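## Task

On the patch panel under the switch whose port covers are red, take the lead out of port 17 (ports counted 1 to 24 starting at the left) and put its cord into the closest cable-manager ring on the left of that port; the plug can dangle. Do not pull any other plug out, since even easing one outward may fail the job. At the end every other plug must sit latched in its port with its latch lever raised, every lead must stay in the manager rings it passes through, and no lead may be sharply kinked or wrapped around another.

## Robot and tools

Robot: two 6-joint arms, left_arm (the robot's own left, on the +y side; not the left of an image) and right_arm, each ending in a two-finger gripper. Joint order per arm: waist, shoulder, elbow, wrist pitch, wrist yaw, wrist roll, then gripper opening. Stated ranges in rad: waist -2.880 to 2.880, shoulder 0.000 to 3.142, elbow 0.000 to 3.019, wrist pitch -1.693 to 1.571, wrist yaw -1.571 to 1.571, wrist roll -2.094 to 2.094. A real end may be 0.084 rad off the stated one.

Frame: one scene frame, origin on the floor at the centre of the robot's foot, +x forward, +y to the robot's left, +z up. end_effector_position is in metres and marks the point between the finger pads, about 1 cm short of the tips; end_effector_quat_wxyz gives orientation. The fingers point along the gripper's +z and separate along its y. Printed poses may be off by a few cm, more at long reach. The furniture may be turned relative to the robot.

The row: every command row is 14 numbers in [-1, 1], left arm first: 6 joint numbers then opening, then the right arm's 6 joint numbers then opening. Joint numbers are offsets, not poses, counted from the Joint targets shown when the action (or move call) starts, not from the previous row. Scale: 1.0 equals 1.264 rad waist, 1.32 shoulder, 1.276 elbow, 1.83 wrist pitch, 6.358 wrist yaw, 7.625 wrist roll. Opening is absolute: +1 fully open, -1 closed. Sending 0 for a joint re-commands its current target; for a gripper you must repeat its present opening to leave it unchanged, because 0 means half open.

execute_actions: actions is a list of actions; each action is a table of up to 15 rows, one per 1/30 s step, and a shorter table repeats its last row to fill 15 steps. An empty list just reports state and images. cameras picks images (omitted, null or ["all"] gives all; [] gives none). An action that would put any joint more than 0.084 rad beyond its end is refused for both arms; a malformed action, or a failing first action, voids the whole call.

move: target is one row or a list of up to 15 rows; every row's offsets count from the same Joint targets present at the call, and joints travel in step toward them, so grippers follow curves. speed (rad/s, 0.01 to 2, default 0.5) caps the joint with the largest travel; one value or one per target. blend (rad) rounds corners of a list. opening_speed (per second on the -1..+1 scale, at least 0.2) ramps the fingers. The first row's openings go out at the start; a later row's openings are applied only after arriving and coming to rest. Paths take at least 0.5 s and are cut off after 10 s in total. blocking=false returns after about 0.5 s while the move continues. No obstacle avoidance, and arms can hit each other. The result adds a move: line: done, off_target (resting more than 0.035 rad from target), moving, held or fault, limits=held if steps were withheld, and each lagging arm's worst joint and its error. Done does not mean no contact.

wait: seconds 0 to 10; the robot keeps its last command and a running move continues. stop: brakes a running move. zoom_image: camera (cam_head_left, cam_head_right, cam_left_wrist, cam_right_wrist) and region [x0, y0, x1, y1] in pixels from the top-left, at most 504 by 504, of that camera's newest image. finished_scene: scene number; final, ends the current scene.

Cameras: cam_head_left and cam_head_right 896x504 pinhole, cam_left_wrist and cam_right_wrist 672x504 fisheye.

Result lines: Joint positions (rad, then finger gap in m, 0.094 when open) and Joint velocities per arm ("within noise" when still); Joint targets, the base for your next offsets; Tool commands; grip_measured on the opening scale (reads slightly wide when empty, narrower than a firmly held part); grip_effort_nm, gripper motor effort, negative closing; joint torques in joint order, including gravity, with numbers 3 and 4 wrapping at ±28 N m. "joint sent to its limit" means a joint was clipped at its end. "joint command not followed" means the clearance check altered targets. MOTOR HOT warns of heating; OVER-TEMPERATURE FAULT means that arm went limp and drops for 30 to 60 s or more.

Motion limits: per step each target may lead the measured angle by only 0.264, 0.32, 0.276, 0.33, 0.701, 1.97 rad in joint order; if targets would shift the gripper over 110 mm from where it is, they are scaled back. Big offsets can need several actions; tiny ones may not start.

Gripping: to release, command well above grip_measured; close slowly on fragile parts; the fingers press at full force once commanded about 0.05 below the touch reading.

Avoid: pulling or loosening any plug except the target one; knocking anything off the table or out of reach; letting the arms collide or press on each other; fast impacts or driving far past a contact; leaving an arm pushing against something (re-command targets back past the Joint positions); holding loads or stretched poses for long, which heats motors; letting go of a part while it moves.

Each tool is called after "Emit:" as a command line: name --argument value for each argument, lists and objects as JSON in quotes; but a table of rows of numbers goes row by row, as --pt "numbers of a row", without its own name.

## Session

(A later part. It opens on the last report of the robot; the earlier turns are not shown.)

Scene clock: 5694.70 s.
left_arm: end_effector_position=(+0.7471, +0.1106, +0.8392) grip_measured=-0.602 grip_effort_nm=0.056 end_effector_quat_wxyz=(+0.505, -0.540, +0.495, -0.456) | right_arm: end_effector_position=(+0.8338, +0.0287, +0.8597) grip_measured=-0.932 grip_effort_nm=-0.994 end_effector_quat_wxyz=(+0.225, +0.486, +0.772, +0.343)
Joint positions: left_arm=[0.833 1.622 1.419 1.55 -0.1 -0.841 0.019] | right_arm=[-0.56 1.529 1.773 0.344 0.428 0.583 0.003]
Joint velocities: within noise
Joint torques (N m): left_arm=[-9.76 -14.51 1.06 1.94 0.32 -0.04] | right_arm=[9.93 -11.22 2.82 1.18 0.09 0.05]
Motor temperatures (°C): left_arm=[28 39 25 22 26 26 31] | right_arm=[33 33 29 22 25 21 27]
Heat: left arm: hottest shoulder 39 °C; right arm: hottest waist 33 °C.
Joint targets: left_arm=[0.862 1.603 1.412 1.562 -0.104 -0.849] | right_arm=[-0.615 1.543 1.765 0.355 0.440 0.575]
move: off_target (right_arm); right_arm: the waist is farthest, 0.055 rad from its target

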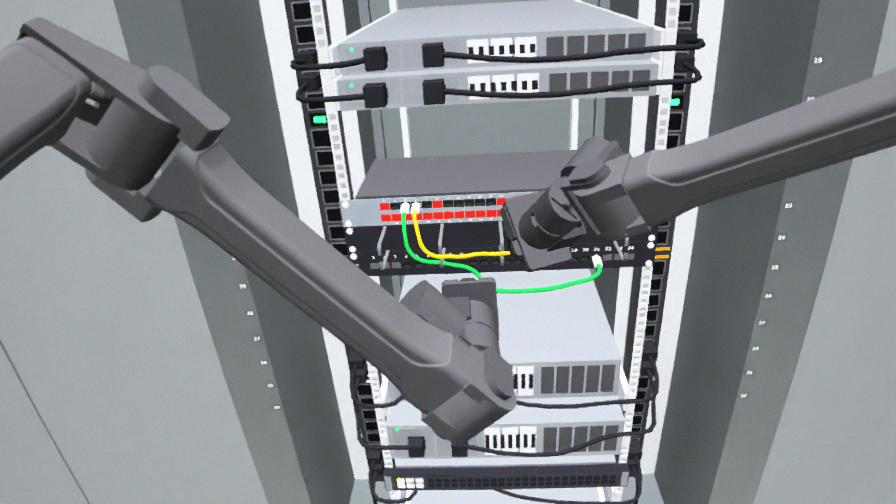

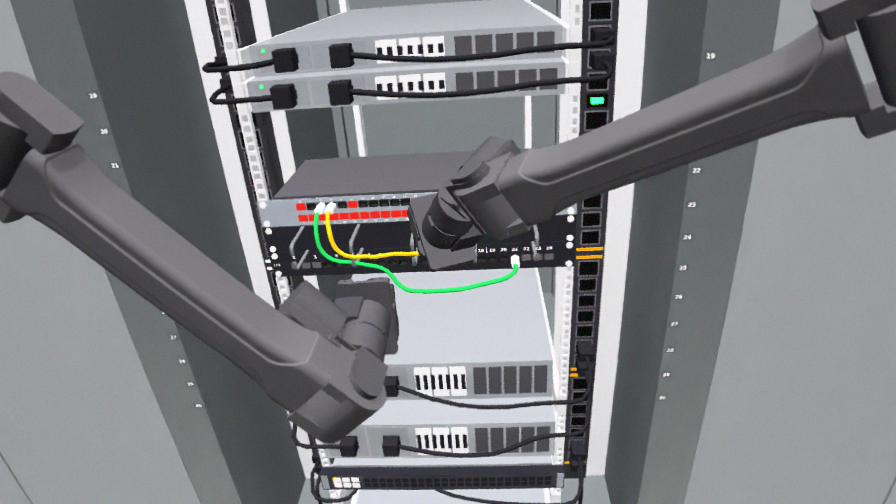

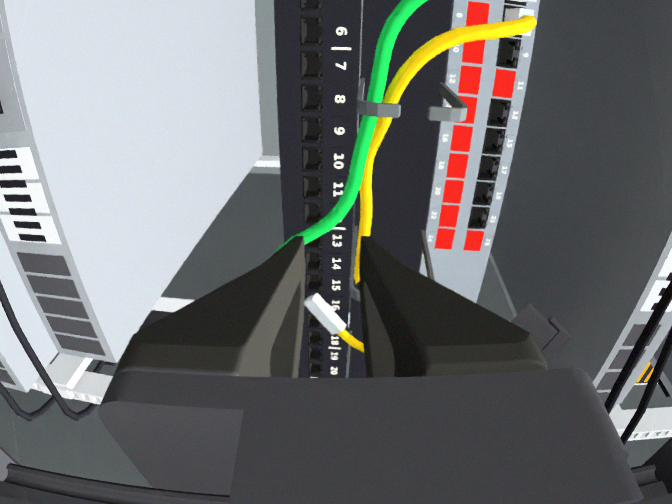

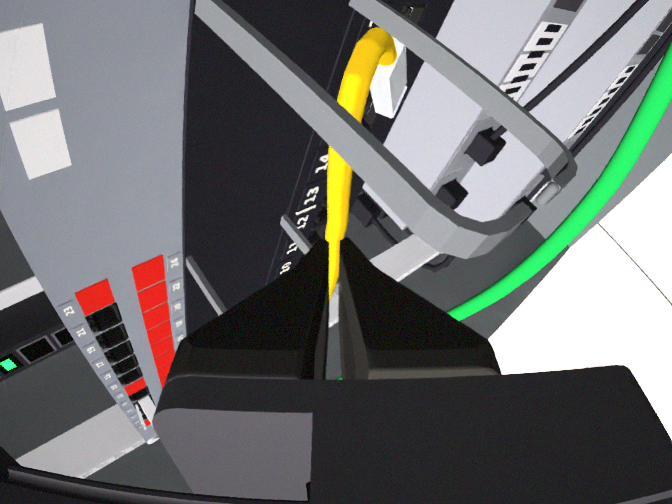

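Emit:
move --target '[0,0,0,0,0,0,-0.6,0,-0.003,-0.025,0.015,0,0,-1]' --speed 0.1

Emit:
zoom_image --camera "cam_head_left" --region '[475, 215, 535, 275]'

Emit:
zoom_image --camera "cam_left_wrist" --region '[280, 200, 400, 380]'

Scene clock: 5720.03 s.
left_arm: end_effector_position=(+0.7471, +0.1106, +0.8392) grip_measured=-0.602 grip_effort_nm=0.051 end_effector_quat_wxyz=(+0.505, -0.540, +0.495, -0.456) | right_arm: end_effector_position=(+0.8288, +0.0294, +0.8586) grip_measured=-0.932 grip_effort_nm=-0.999 end_effector_quat_wxyz=(+0.230, +0.489, +0.768, +0.344)
Joint positions: left_arm=[0.833 1.622 1.419 1.55 -0.1 -0.841 0.019] | right_arm=[-0.561 1.529 1.751 0.382 0.427 0.583 0.003]
Joint velocities: within noise
Joint torques (N m): left_arm=[-9.76 -14.51 1.03 1.94 0.32 -0.04] | right_arm=[9.58 -11.81 1.78 0.79 0.12 0.03]
Motor temperatures (°C): left_arm=[28 39 25 22 26 26 30] | right_arm=[33 33 27 23 25 21 27]
Heat: left arm: hottest shoulder 39 °C; right arm: hottest waist 33 °C.
Joint targets: left_arm=[0.862 1.603 1.412 1.562 -0.104 -0.849] | right_arm=[-0.614 1.539 1.733 0.382 0.440 0.575]
move: off_target (right_arm); right_arm: the waist is farthest, 0.054 rad from its target

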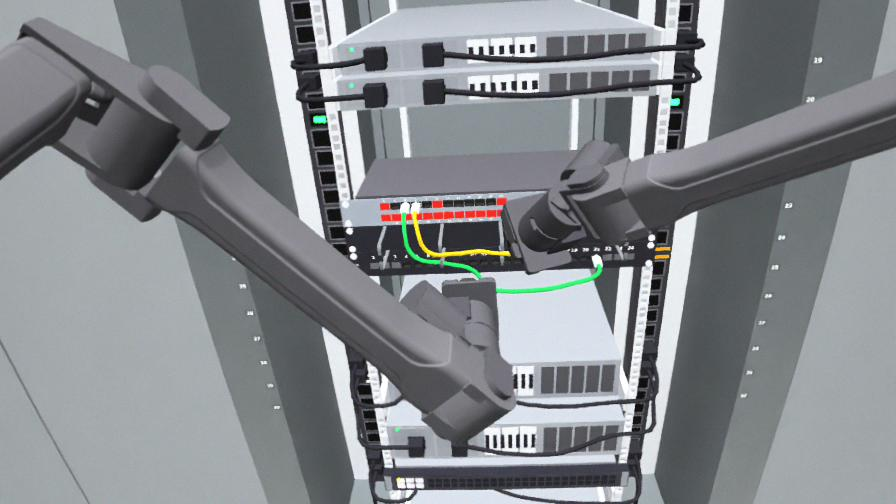

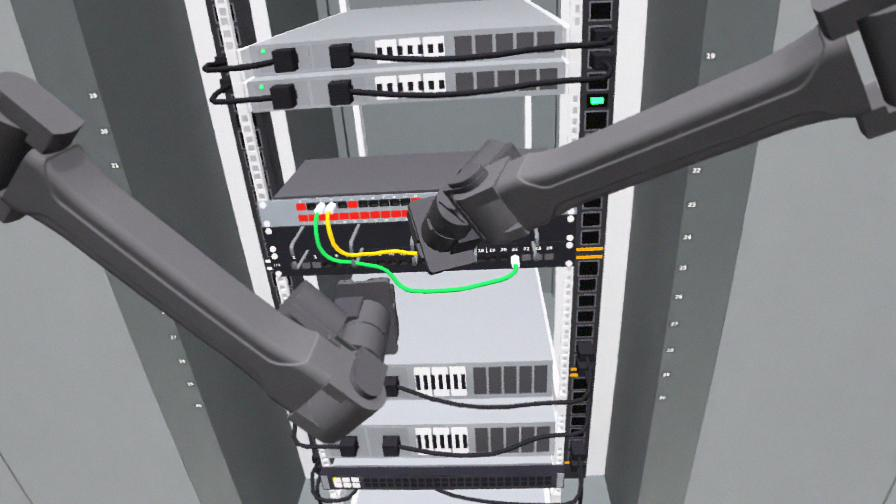

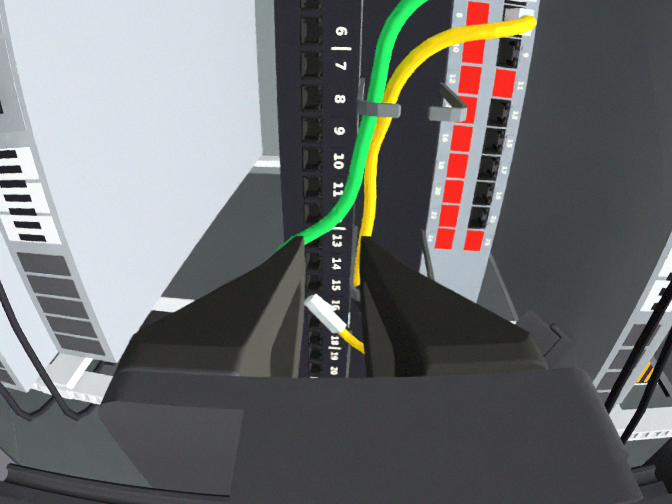

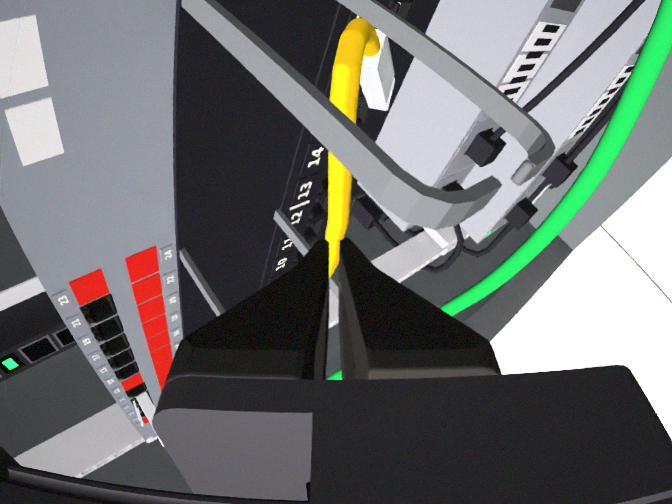

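Scaled by 8.400 from the camera's 896x504 image, which has a finer 1280x720 frame.

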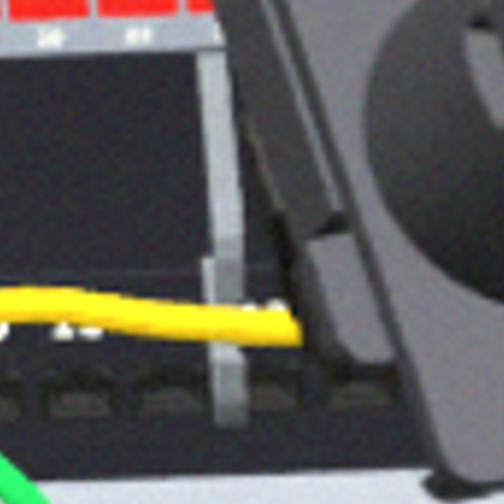

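Scaled by 2.800 from the camera's 672x504 image, which has a finer 960x720 frame.

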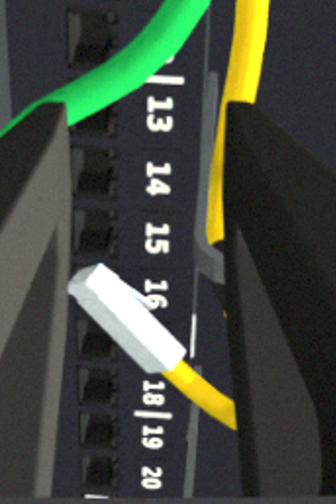

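Emit:
move --target '[0,0,0,0,0,0,-0.6,0.008,0.0235,0.04,0,0,0,-1]' --speed 0.1

Emit:
zoom_image --camera "cam_head_left" --region '[475, 215, 535, 275]'

Emit:
zoom_image --camera "cam_left_wrist" --region '[280, 200, 400, 380]'

Scene clock: 5740.63 s.
left_arm: end_effector_position=(+0.7471, +0.1106, +0.8392) grip_measured=-0.602 grip_effort_nm=0.056 end_effector_quat_wxyz=(+0.505, -0.540, +0.495, -0.456) | right_arm: end_effector_position=(+0.8317, +0.0289, +0.8590) grip_measured=-0.932 grip_effort_nm=-0.999 end_effector_quat_wxyz=(+0.232, +0.490, +0.766, +0.344)
Joint positions: left_arm=[0.833 1.622 1.419 1.55 -0.1 -0.841 0.019] | right_arm=[-0.561 1.533 1.76 0.382 0.426 0.583 0.003]
Joint velocities: within noise
Joint torques (N m): left_arm=[-9.7 -14.33 1.03 1.96 0.31 -0.04] | right_arm=[10.34 -9.41 5.37 0.81 0.16 0.04]
Motor temperatures (°C): left_arm=[28 39 25 22 26 26 30] | right_arm=[33 33 26 23 25 21 27]
Heat: left arm: hottest shoulder 39 °C; right arm: hottest waist 33 °C.
Joint targets: left_arm=[0.862 1.603 1.412 1.562 -0.104 -0.849] | right_arm=[-0.604 1.570 1.784 0.382 0.440 0.575]
move: off_target (right_arm); right_arm: the waist is farthest, 0.043 rad from its target

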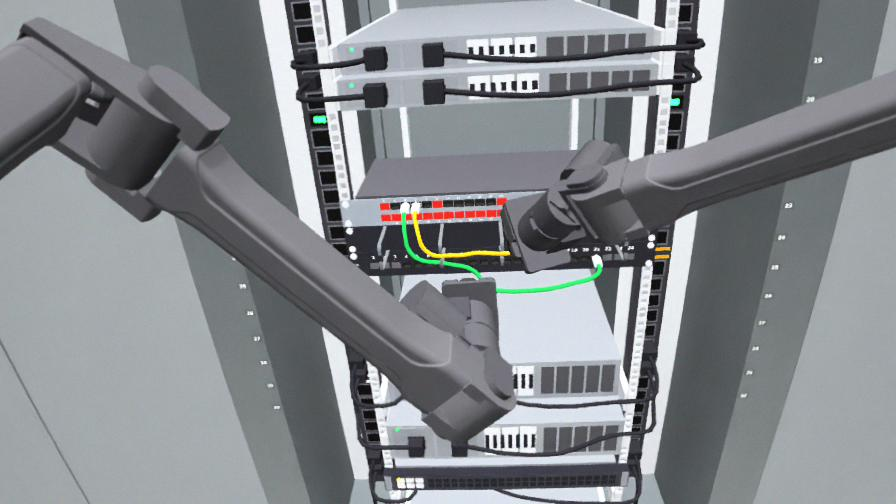

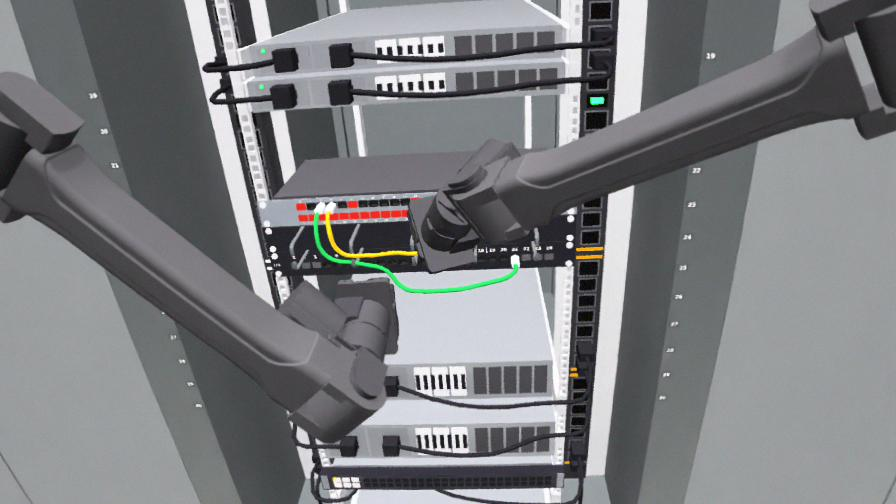

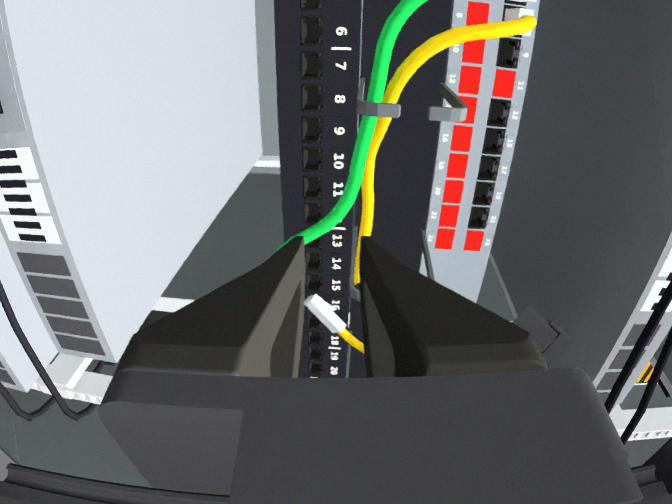

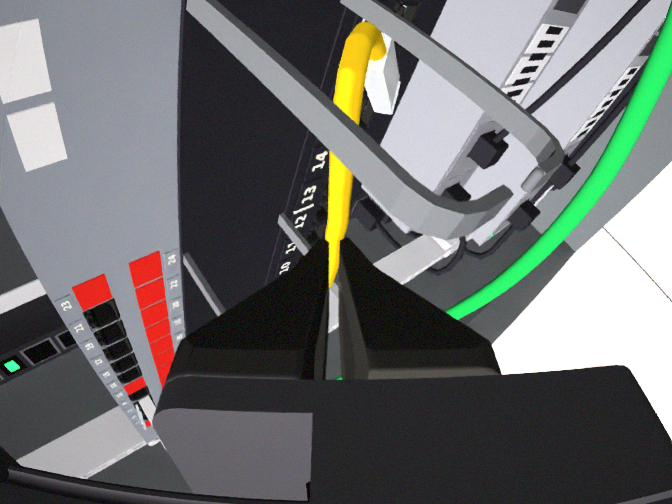

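Scaled by 8.400 from the camera's 896x504 image, which has a finer 1280x720 frame.

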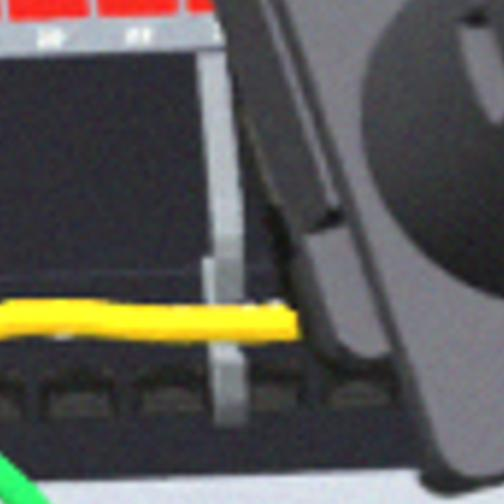

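Scaled by 2.800 from the camera's 672x504 image, which has a finer 960x720 frame.

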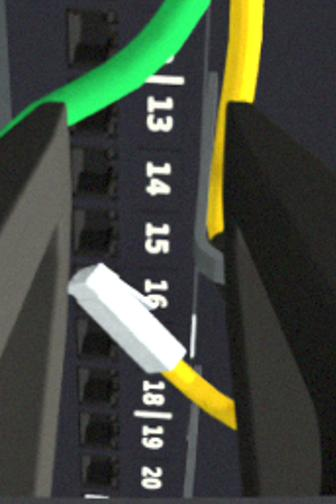

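Emit:
move --target '[0,0,0,0,0,0,-0.6,0.0712,-0.072,-0.031,-0.033,0,0,-1]' --speed 0.12

Emit:
zoom_image --camera "cam_head_left" --region '[395, 205, 555, 305]'

Emit:
zoom_image --camera "cam_head_right" --region '[315, 205, 475, 305]'

Scene clock: 5777.63 s.
left_arm: end_effector_position=(+0.7471, +0.1106, +0.8392) grip_measured=-0.602 grip_effort_nm=0.056 end_effector_quat_wxyz=(+0.505, -0.540, +0.495, -0.456) | right_arm: end_effector_position=(+0.8330, +0.0295, +0.8793) grip_measured=-0.932 grip_effort_nm=-1.004 end_effector_quat_wxyz=(+0.217, +0.486, +0.770, +0.351)
Joint positions: left_arm=[0.833 1.622 1.419 1.55 -0.1 -0.841 0.019] | right_arm=[-0.531 1.499 1.75 0.33 0.436 0.583 0.003]
Joint velocities: within noise
Joint torques (N m): left_arm=[-9.76 -14.62 1.02 1.94 0.31 -0.04] | right_arm=[14.92 -13.74 2.91 0.4 -0.22 0.04]
Motor temperatures (°C): left_arm=[28 39 25 22 26 26 30] | right_arm=[33 32 27 22 25 21 27]
Heat: left arm: hottest shoulder 39 °C; right arm: hottest waist 33 °C.
Joint targets: left_arm=[0.862 1.603 1.412 1.562 -0.104 -0.849] | right_arm=[-0.514 1.475 1.744 0.322 0.440 0.575]
move: done

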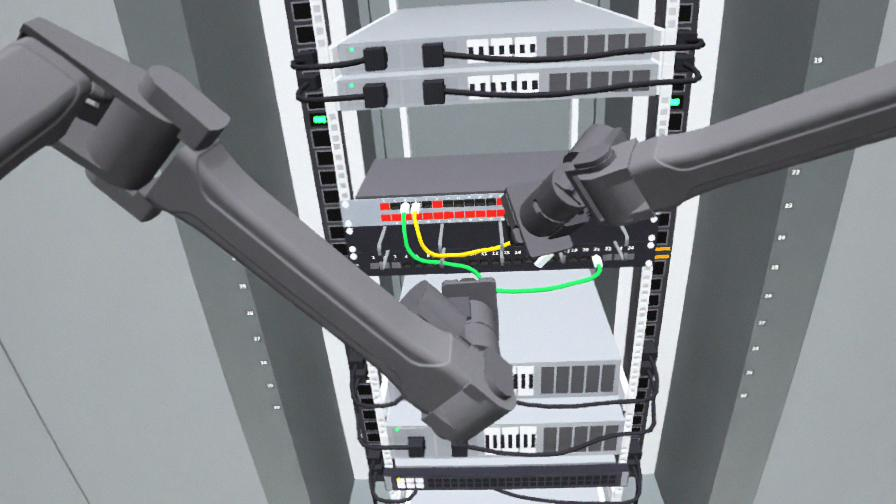

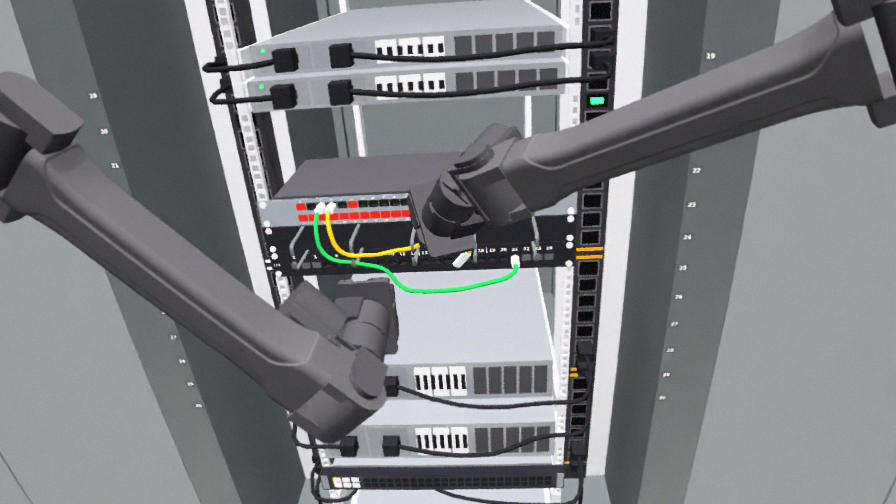

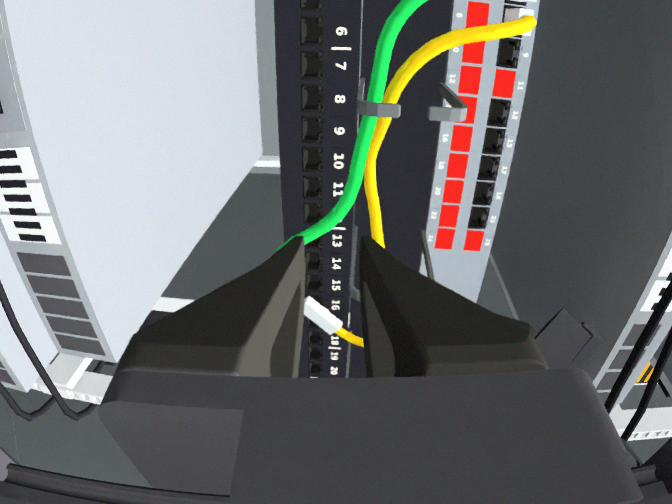

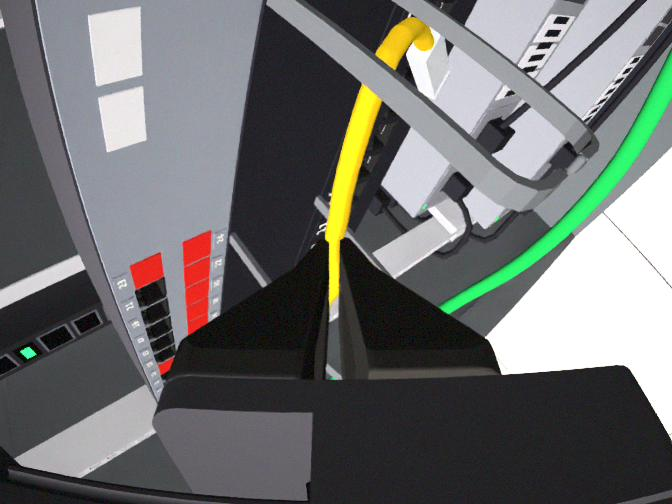

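Scaled by 3.150 from the camera's 896x504 image, which has a finer 1280x720 frame.

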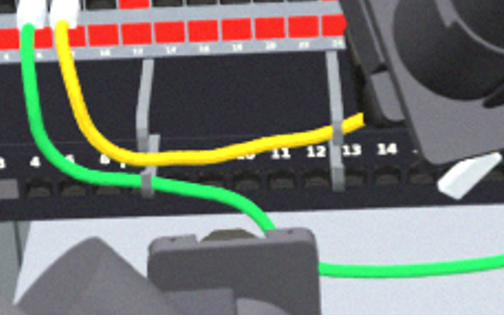

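Scaled by 3.150 from the camera's 896x504 image, which has a finer 1280x720 frame.

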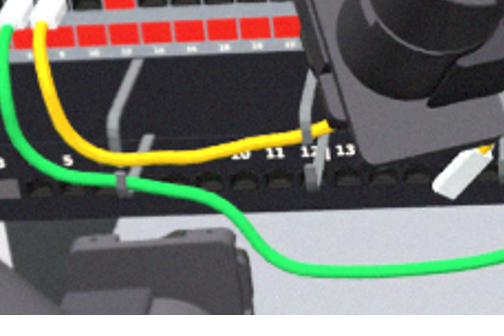

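Emit:
move --target '[0,0,0,0,0,0,-0.6,0,0,0,0,0,0,-0.6]' --opening_speed 0.3

Emit:
zoom_image --camera "cam_head_left" --region '[395, 205, 555, 305]'

Emit:
zoom_image --camera "cam_left_wrist" --region '[280, 50, 480, 380]'

Scene clock: 5786.07 s.
left_arm: end_effector_position=(+0.7471, +0.1106, +0.8392) grip_measured=-0.602 grip_effort_nm=0.056 end_effector_quat_wxyz=(+0.505, -0.540, +0.495, -0.456) | right_arm: end_effector_position=(+0.8332, +0.0292, +0.8794) grip_measured=-0.602 grip_effort_nm=0.115 end_effector_quat_wxyz=(+0.217, +0.486, +0.770, +0.351)
Joint positions: left_arm=[0.833 1.622 1.419 1.55 -0.1 -0.841 0.019] | right_arm=[-0.531 1.499 1.75 0.33 0.437 0.583 0.019]
Joint velocities: within noise
Joint torques (N m): left_arm=[-9.7 -14.45 1.05 1.91 0.3 -0.04] | right_arm=[15.03 -14.21 2.96 0.49 -0.25 0.02]
Motor temperatures (°C): left_arm=[28 39 25 22 26 26 30] | right_arm=[33 31 26 22 25 21 27]
Heat: left arm: hottest shoulder 39 °C; right arm: hottest waist 33 °C.
Joint targets: left_arm=[0.862 1.603 1.412 1.562 -0.104 -0.849] | right_arm=[-0.514 1.475 1.744 0.322 0.439 0.575]
move: done

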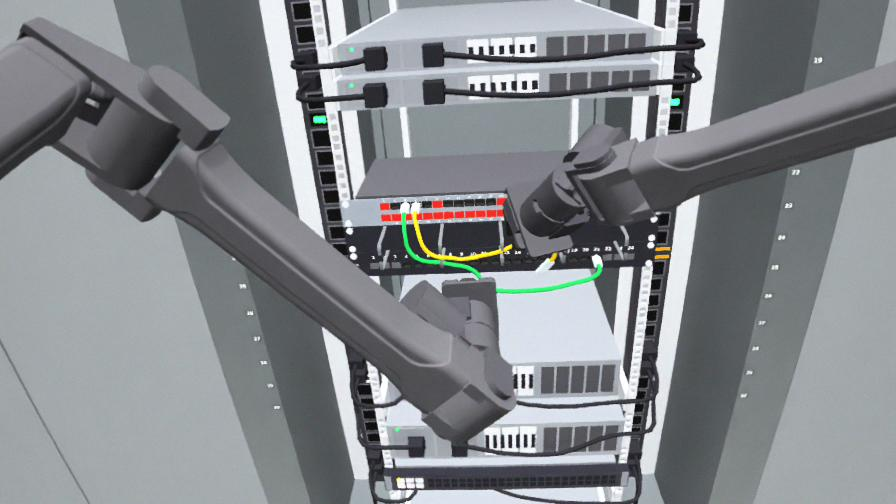

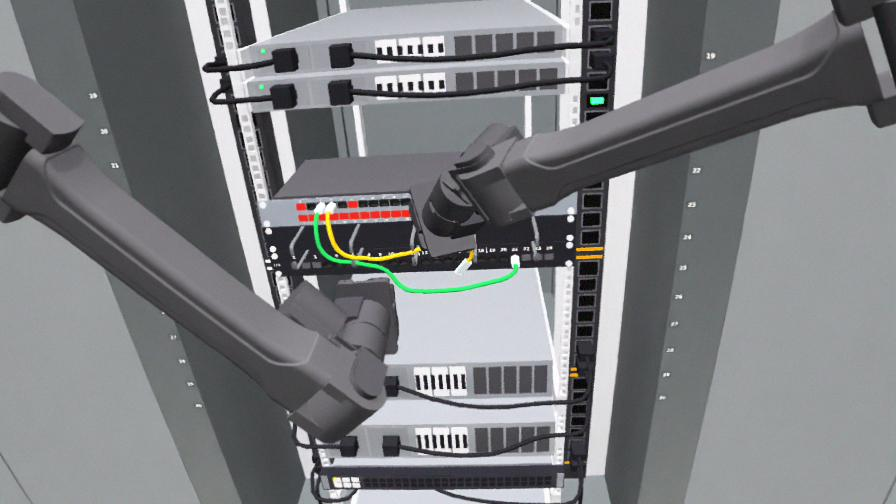

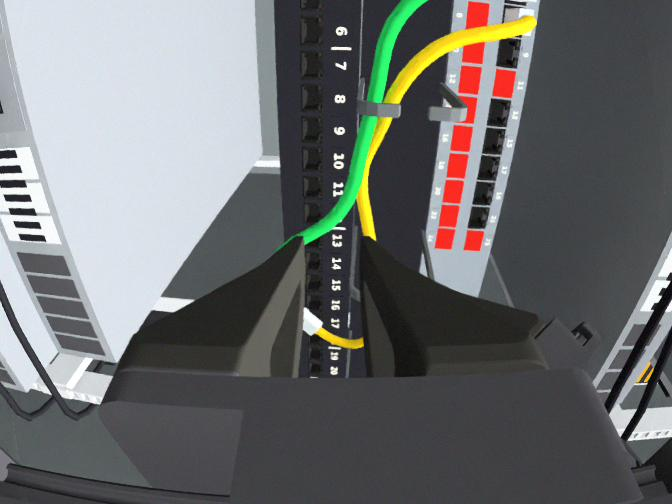

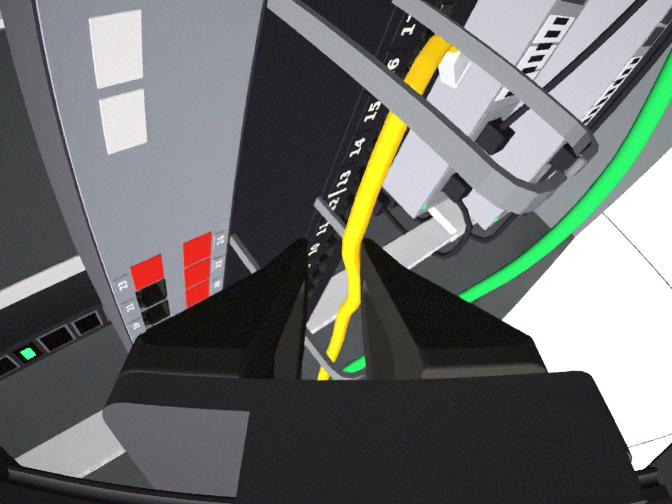

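Scaled by 3.150 from the camera's 896x504 image, which has a finer 1280x720 frame.

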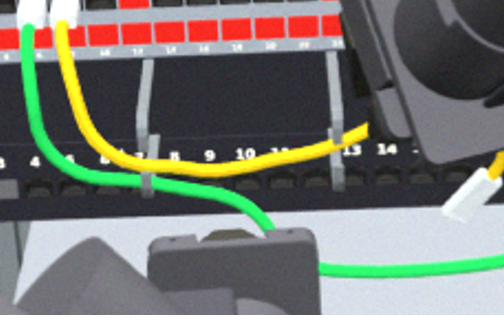

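Scaled by 1.527 from the camera's 672x504 image, which has a finer 960x720 frame.

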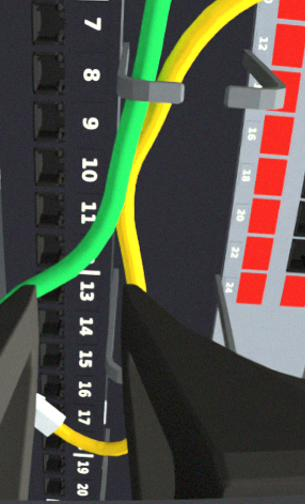

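Emit:
move --target '[0,0,0,0,0,0,-0.6,-0.0593,0.0417,0.0431,0.0033,0,0,-0.6]' --speed 0.1

Emit:
zoom_image --camera "cam_head_left" --region '[475, 215, 535, 275]'

Emit:
zoom_image --camera "cam_right_wrist" --region '[250, 180, 450, 380]'

Scene clock: 5801.90 s.
left_arm: end_effector_position=(+0.7471, +0.1106, +0.8392) grip_measured=-0.602 grip_effort_nm=0.056 end_effector_quat_wxyz=(+0.505, -0.540, +0.495, -0.456) | right_arm: end_effector_position=(+0.8374, +0.0156, +0.8585) grip_measured=-0.601 grip_effort_nm=0.100 end_effector_quat_wxyz=(+0.227, +0.487, +0.774, +0.334)
Joint positions: left_arm=[0.833 1.622 1.419 1.55 -0.1 -0.841 0.019] | right_arm=[-0.571 1.512 1.77 0.33 0.437 0.583 0.019]
Joint velocities: within noise
Joint torques (N m): left_arm=[-9.76 -14.45 1.05 1.95 0.32 -0.05] | right_arm=[12.16 -11.34 5.98 0.73 -0.24 0.03]
Motor temperatures (°C): left_arm=[28 39 25 22 26 26 29] | right_arm=[33 31 26 22 25 21 26]
Heat: left arm: hottest shoulder 39 °C; right arm: hottest waist 33 °C.
Joint targets: left_arm=[0.862 1.603 1.412 1.562 -0.104 -0.849] | right_arm=[-0.589 1.530 1.799 0.328 0.440 0.575]
move: done

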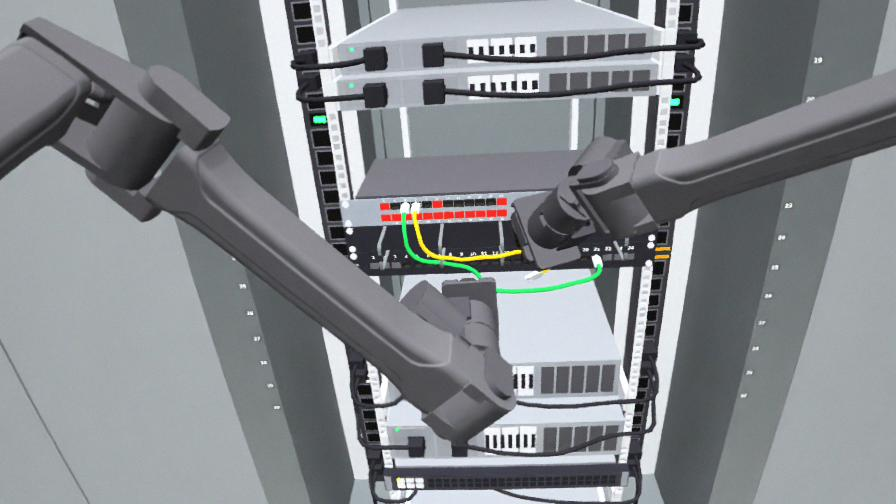

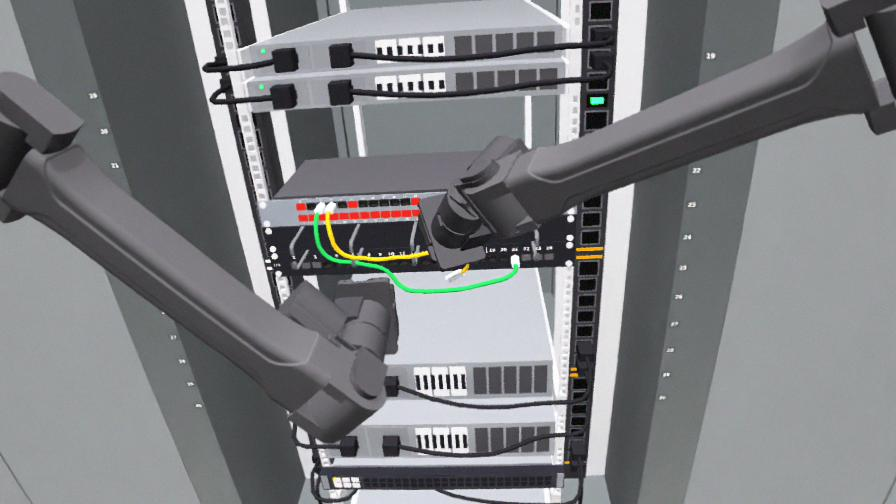

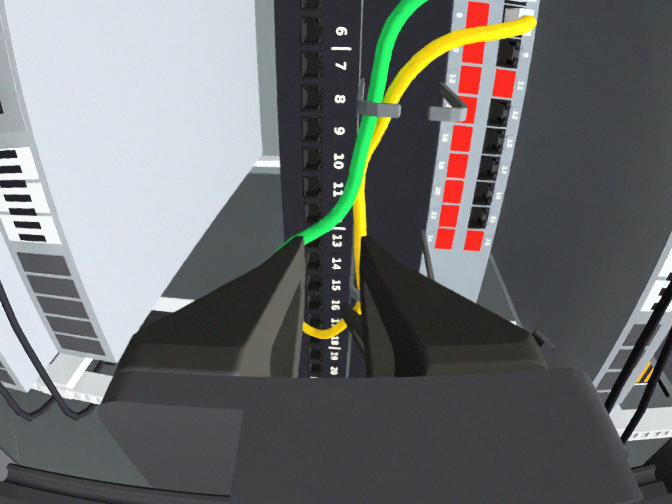

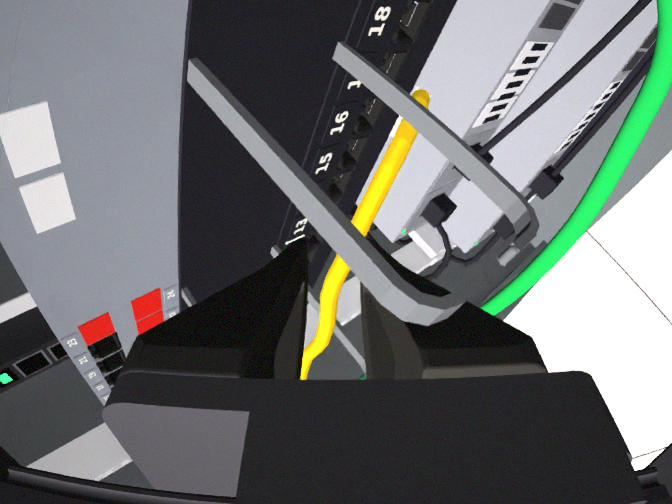

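Scaled by 8.400 from the camera's 896x504 image, which has a finer 1280x720 frame.

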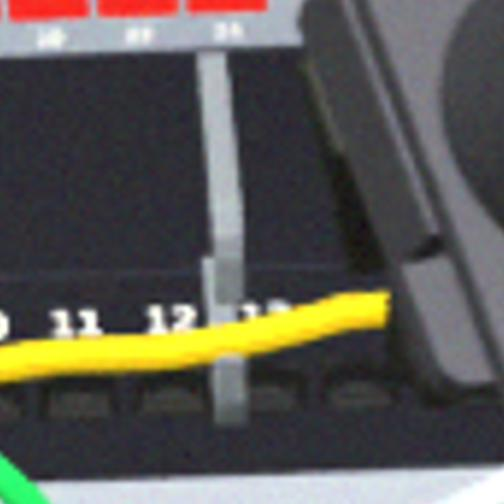

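Scaled by 2.520 from the camera's 672x504 image, which has a finer 960x720 frame.

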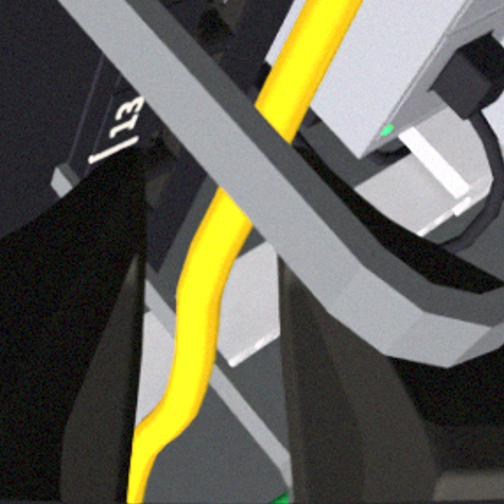

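Emit:
move --target '[0,0,0,0,0,0,-0.6,-0.006,0.008,0.004,0,0,0,-0.6]' --speed 0.1

Emit:
zoom_image --camera "cam_head_left" --region '[475, 215, 535, 275]'

Emit:
zoom_image --camera "cam_head_right" --region '[385, 215, 445, 275]'

Scene clock: 5816.37 s.
left_arm: end_effector_position=(+0.7471, +0.1106, +0.8392) grip_measured=-0.602 grip_effort_nm=0.056 end_effector_quat_wxyz=(+0.505, -0.540, +0.495, -0.456) | right_arm: end_effector_position=(+0.8358, +0.0178, +0.8528) grip_measured=-0.601 grip_effort_nm=0.095 end_effector_quat_wxyz=(+0.227, +0.486, +0.776, +0.331)
Joint positions: left_arm=[0.833 1.622 1.419 1.55 -0.1 -0.841 0.019] | right_arm=[-0.576 1.522 1.776 0.33 0.437 0.583 0.019]
Joint velocities: within noise
Joint torques (N m): left_arm=[-9.7 -14.56 1.07 1.91 0.31 -0.03] | right_arm=[12.04 -11.46 5.97 0.79 -0.25 0.03]
Motor temperatures (°C): left_arm=[28 39 25 22 26 26 29] | right_arm=[33 32 27 22 25 21 26]
Heat: left arm: hottest shoulder 39 °C; right arm: hottest waist 33 °C.
Joint targets: left_arm=[0.862 1.603 1.412 1.562 -0.104 -0.849] | right_arm=[-0.597 1.541 1.804 0.328 0.440 0.575]
move: done

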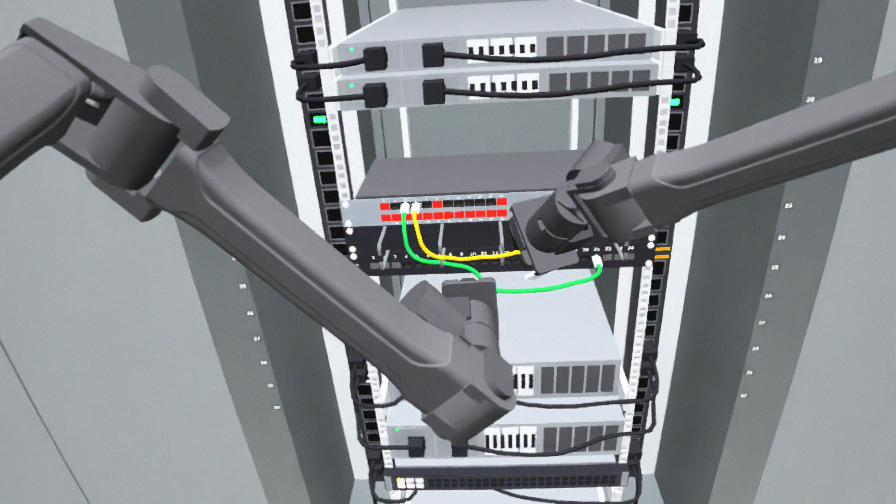

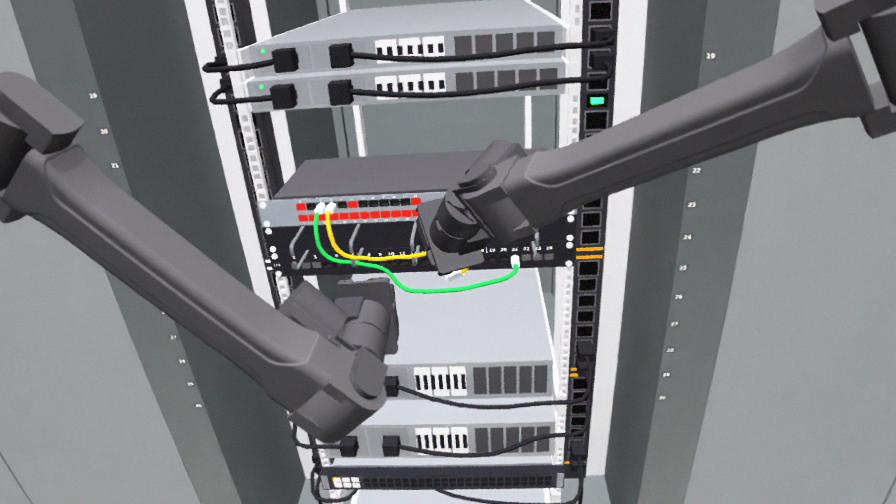

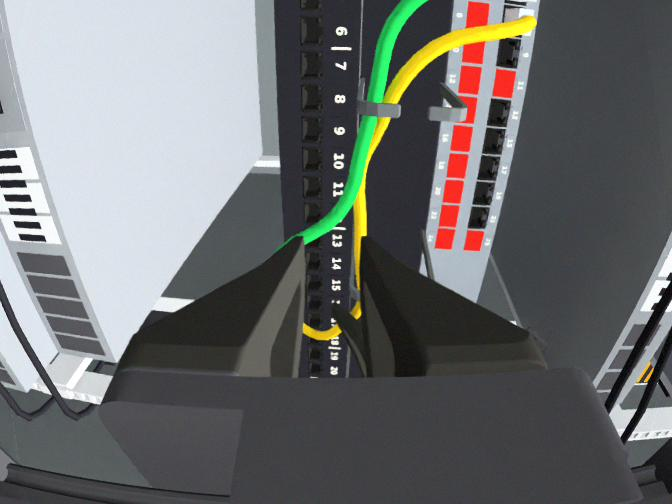

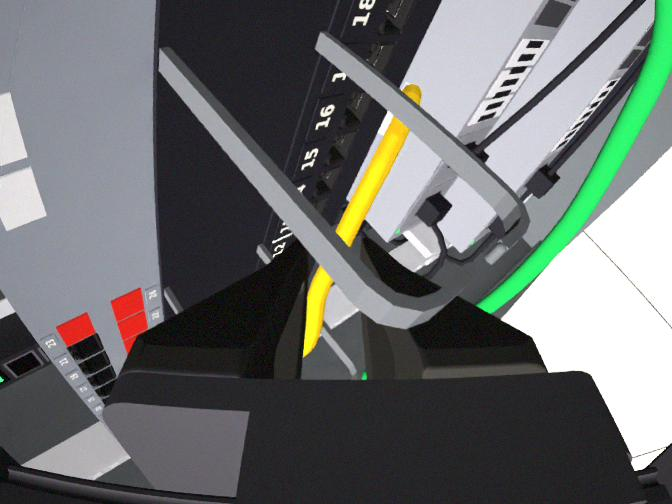

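Scaled by 8.400 from the camera's 896x504 image, which has a finer 1280x720 frame.

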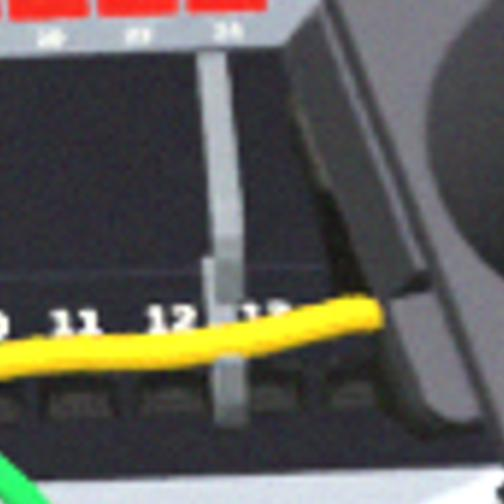

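Scaled by 8.400 from the camera's 896x504 image, which has a finer 1280x720 frame.

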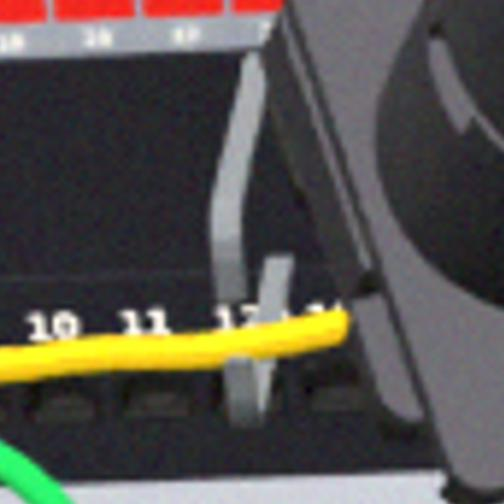

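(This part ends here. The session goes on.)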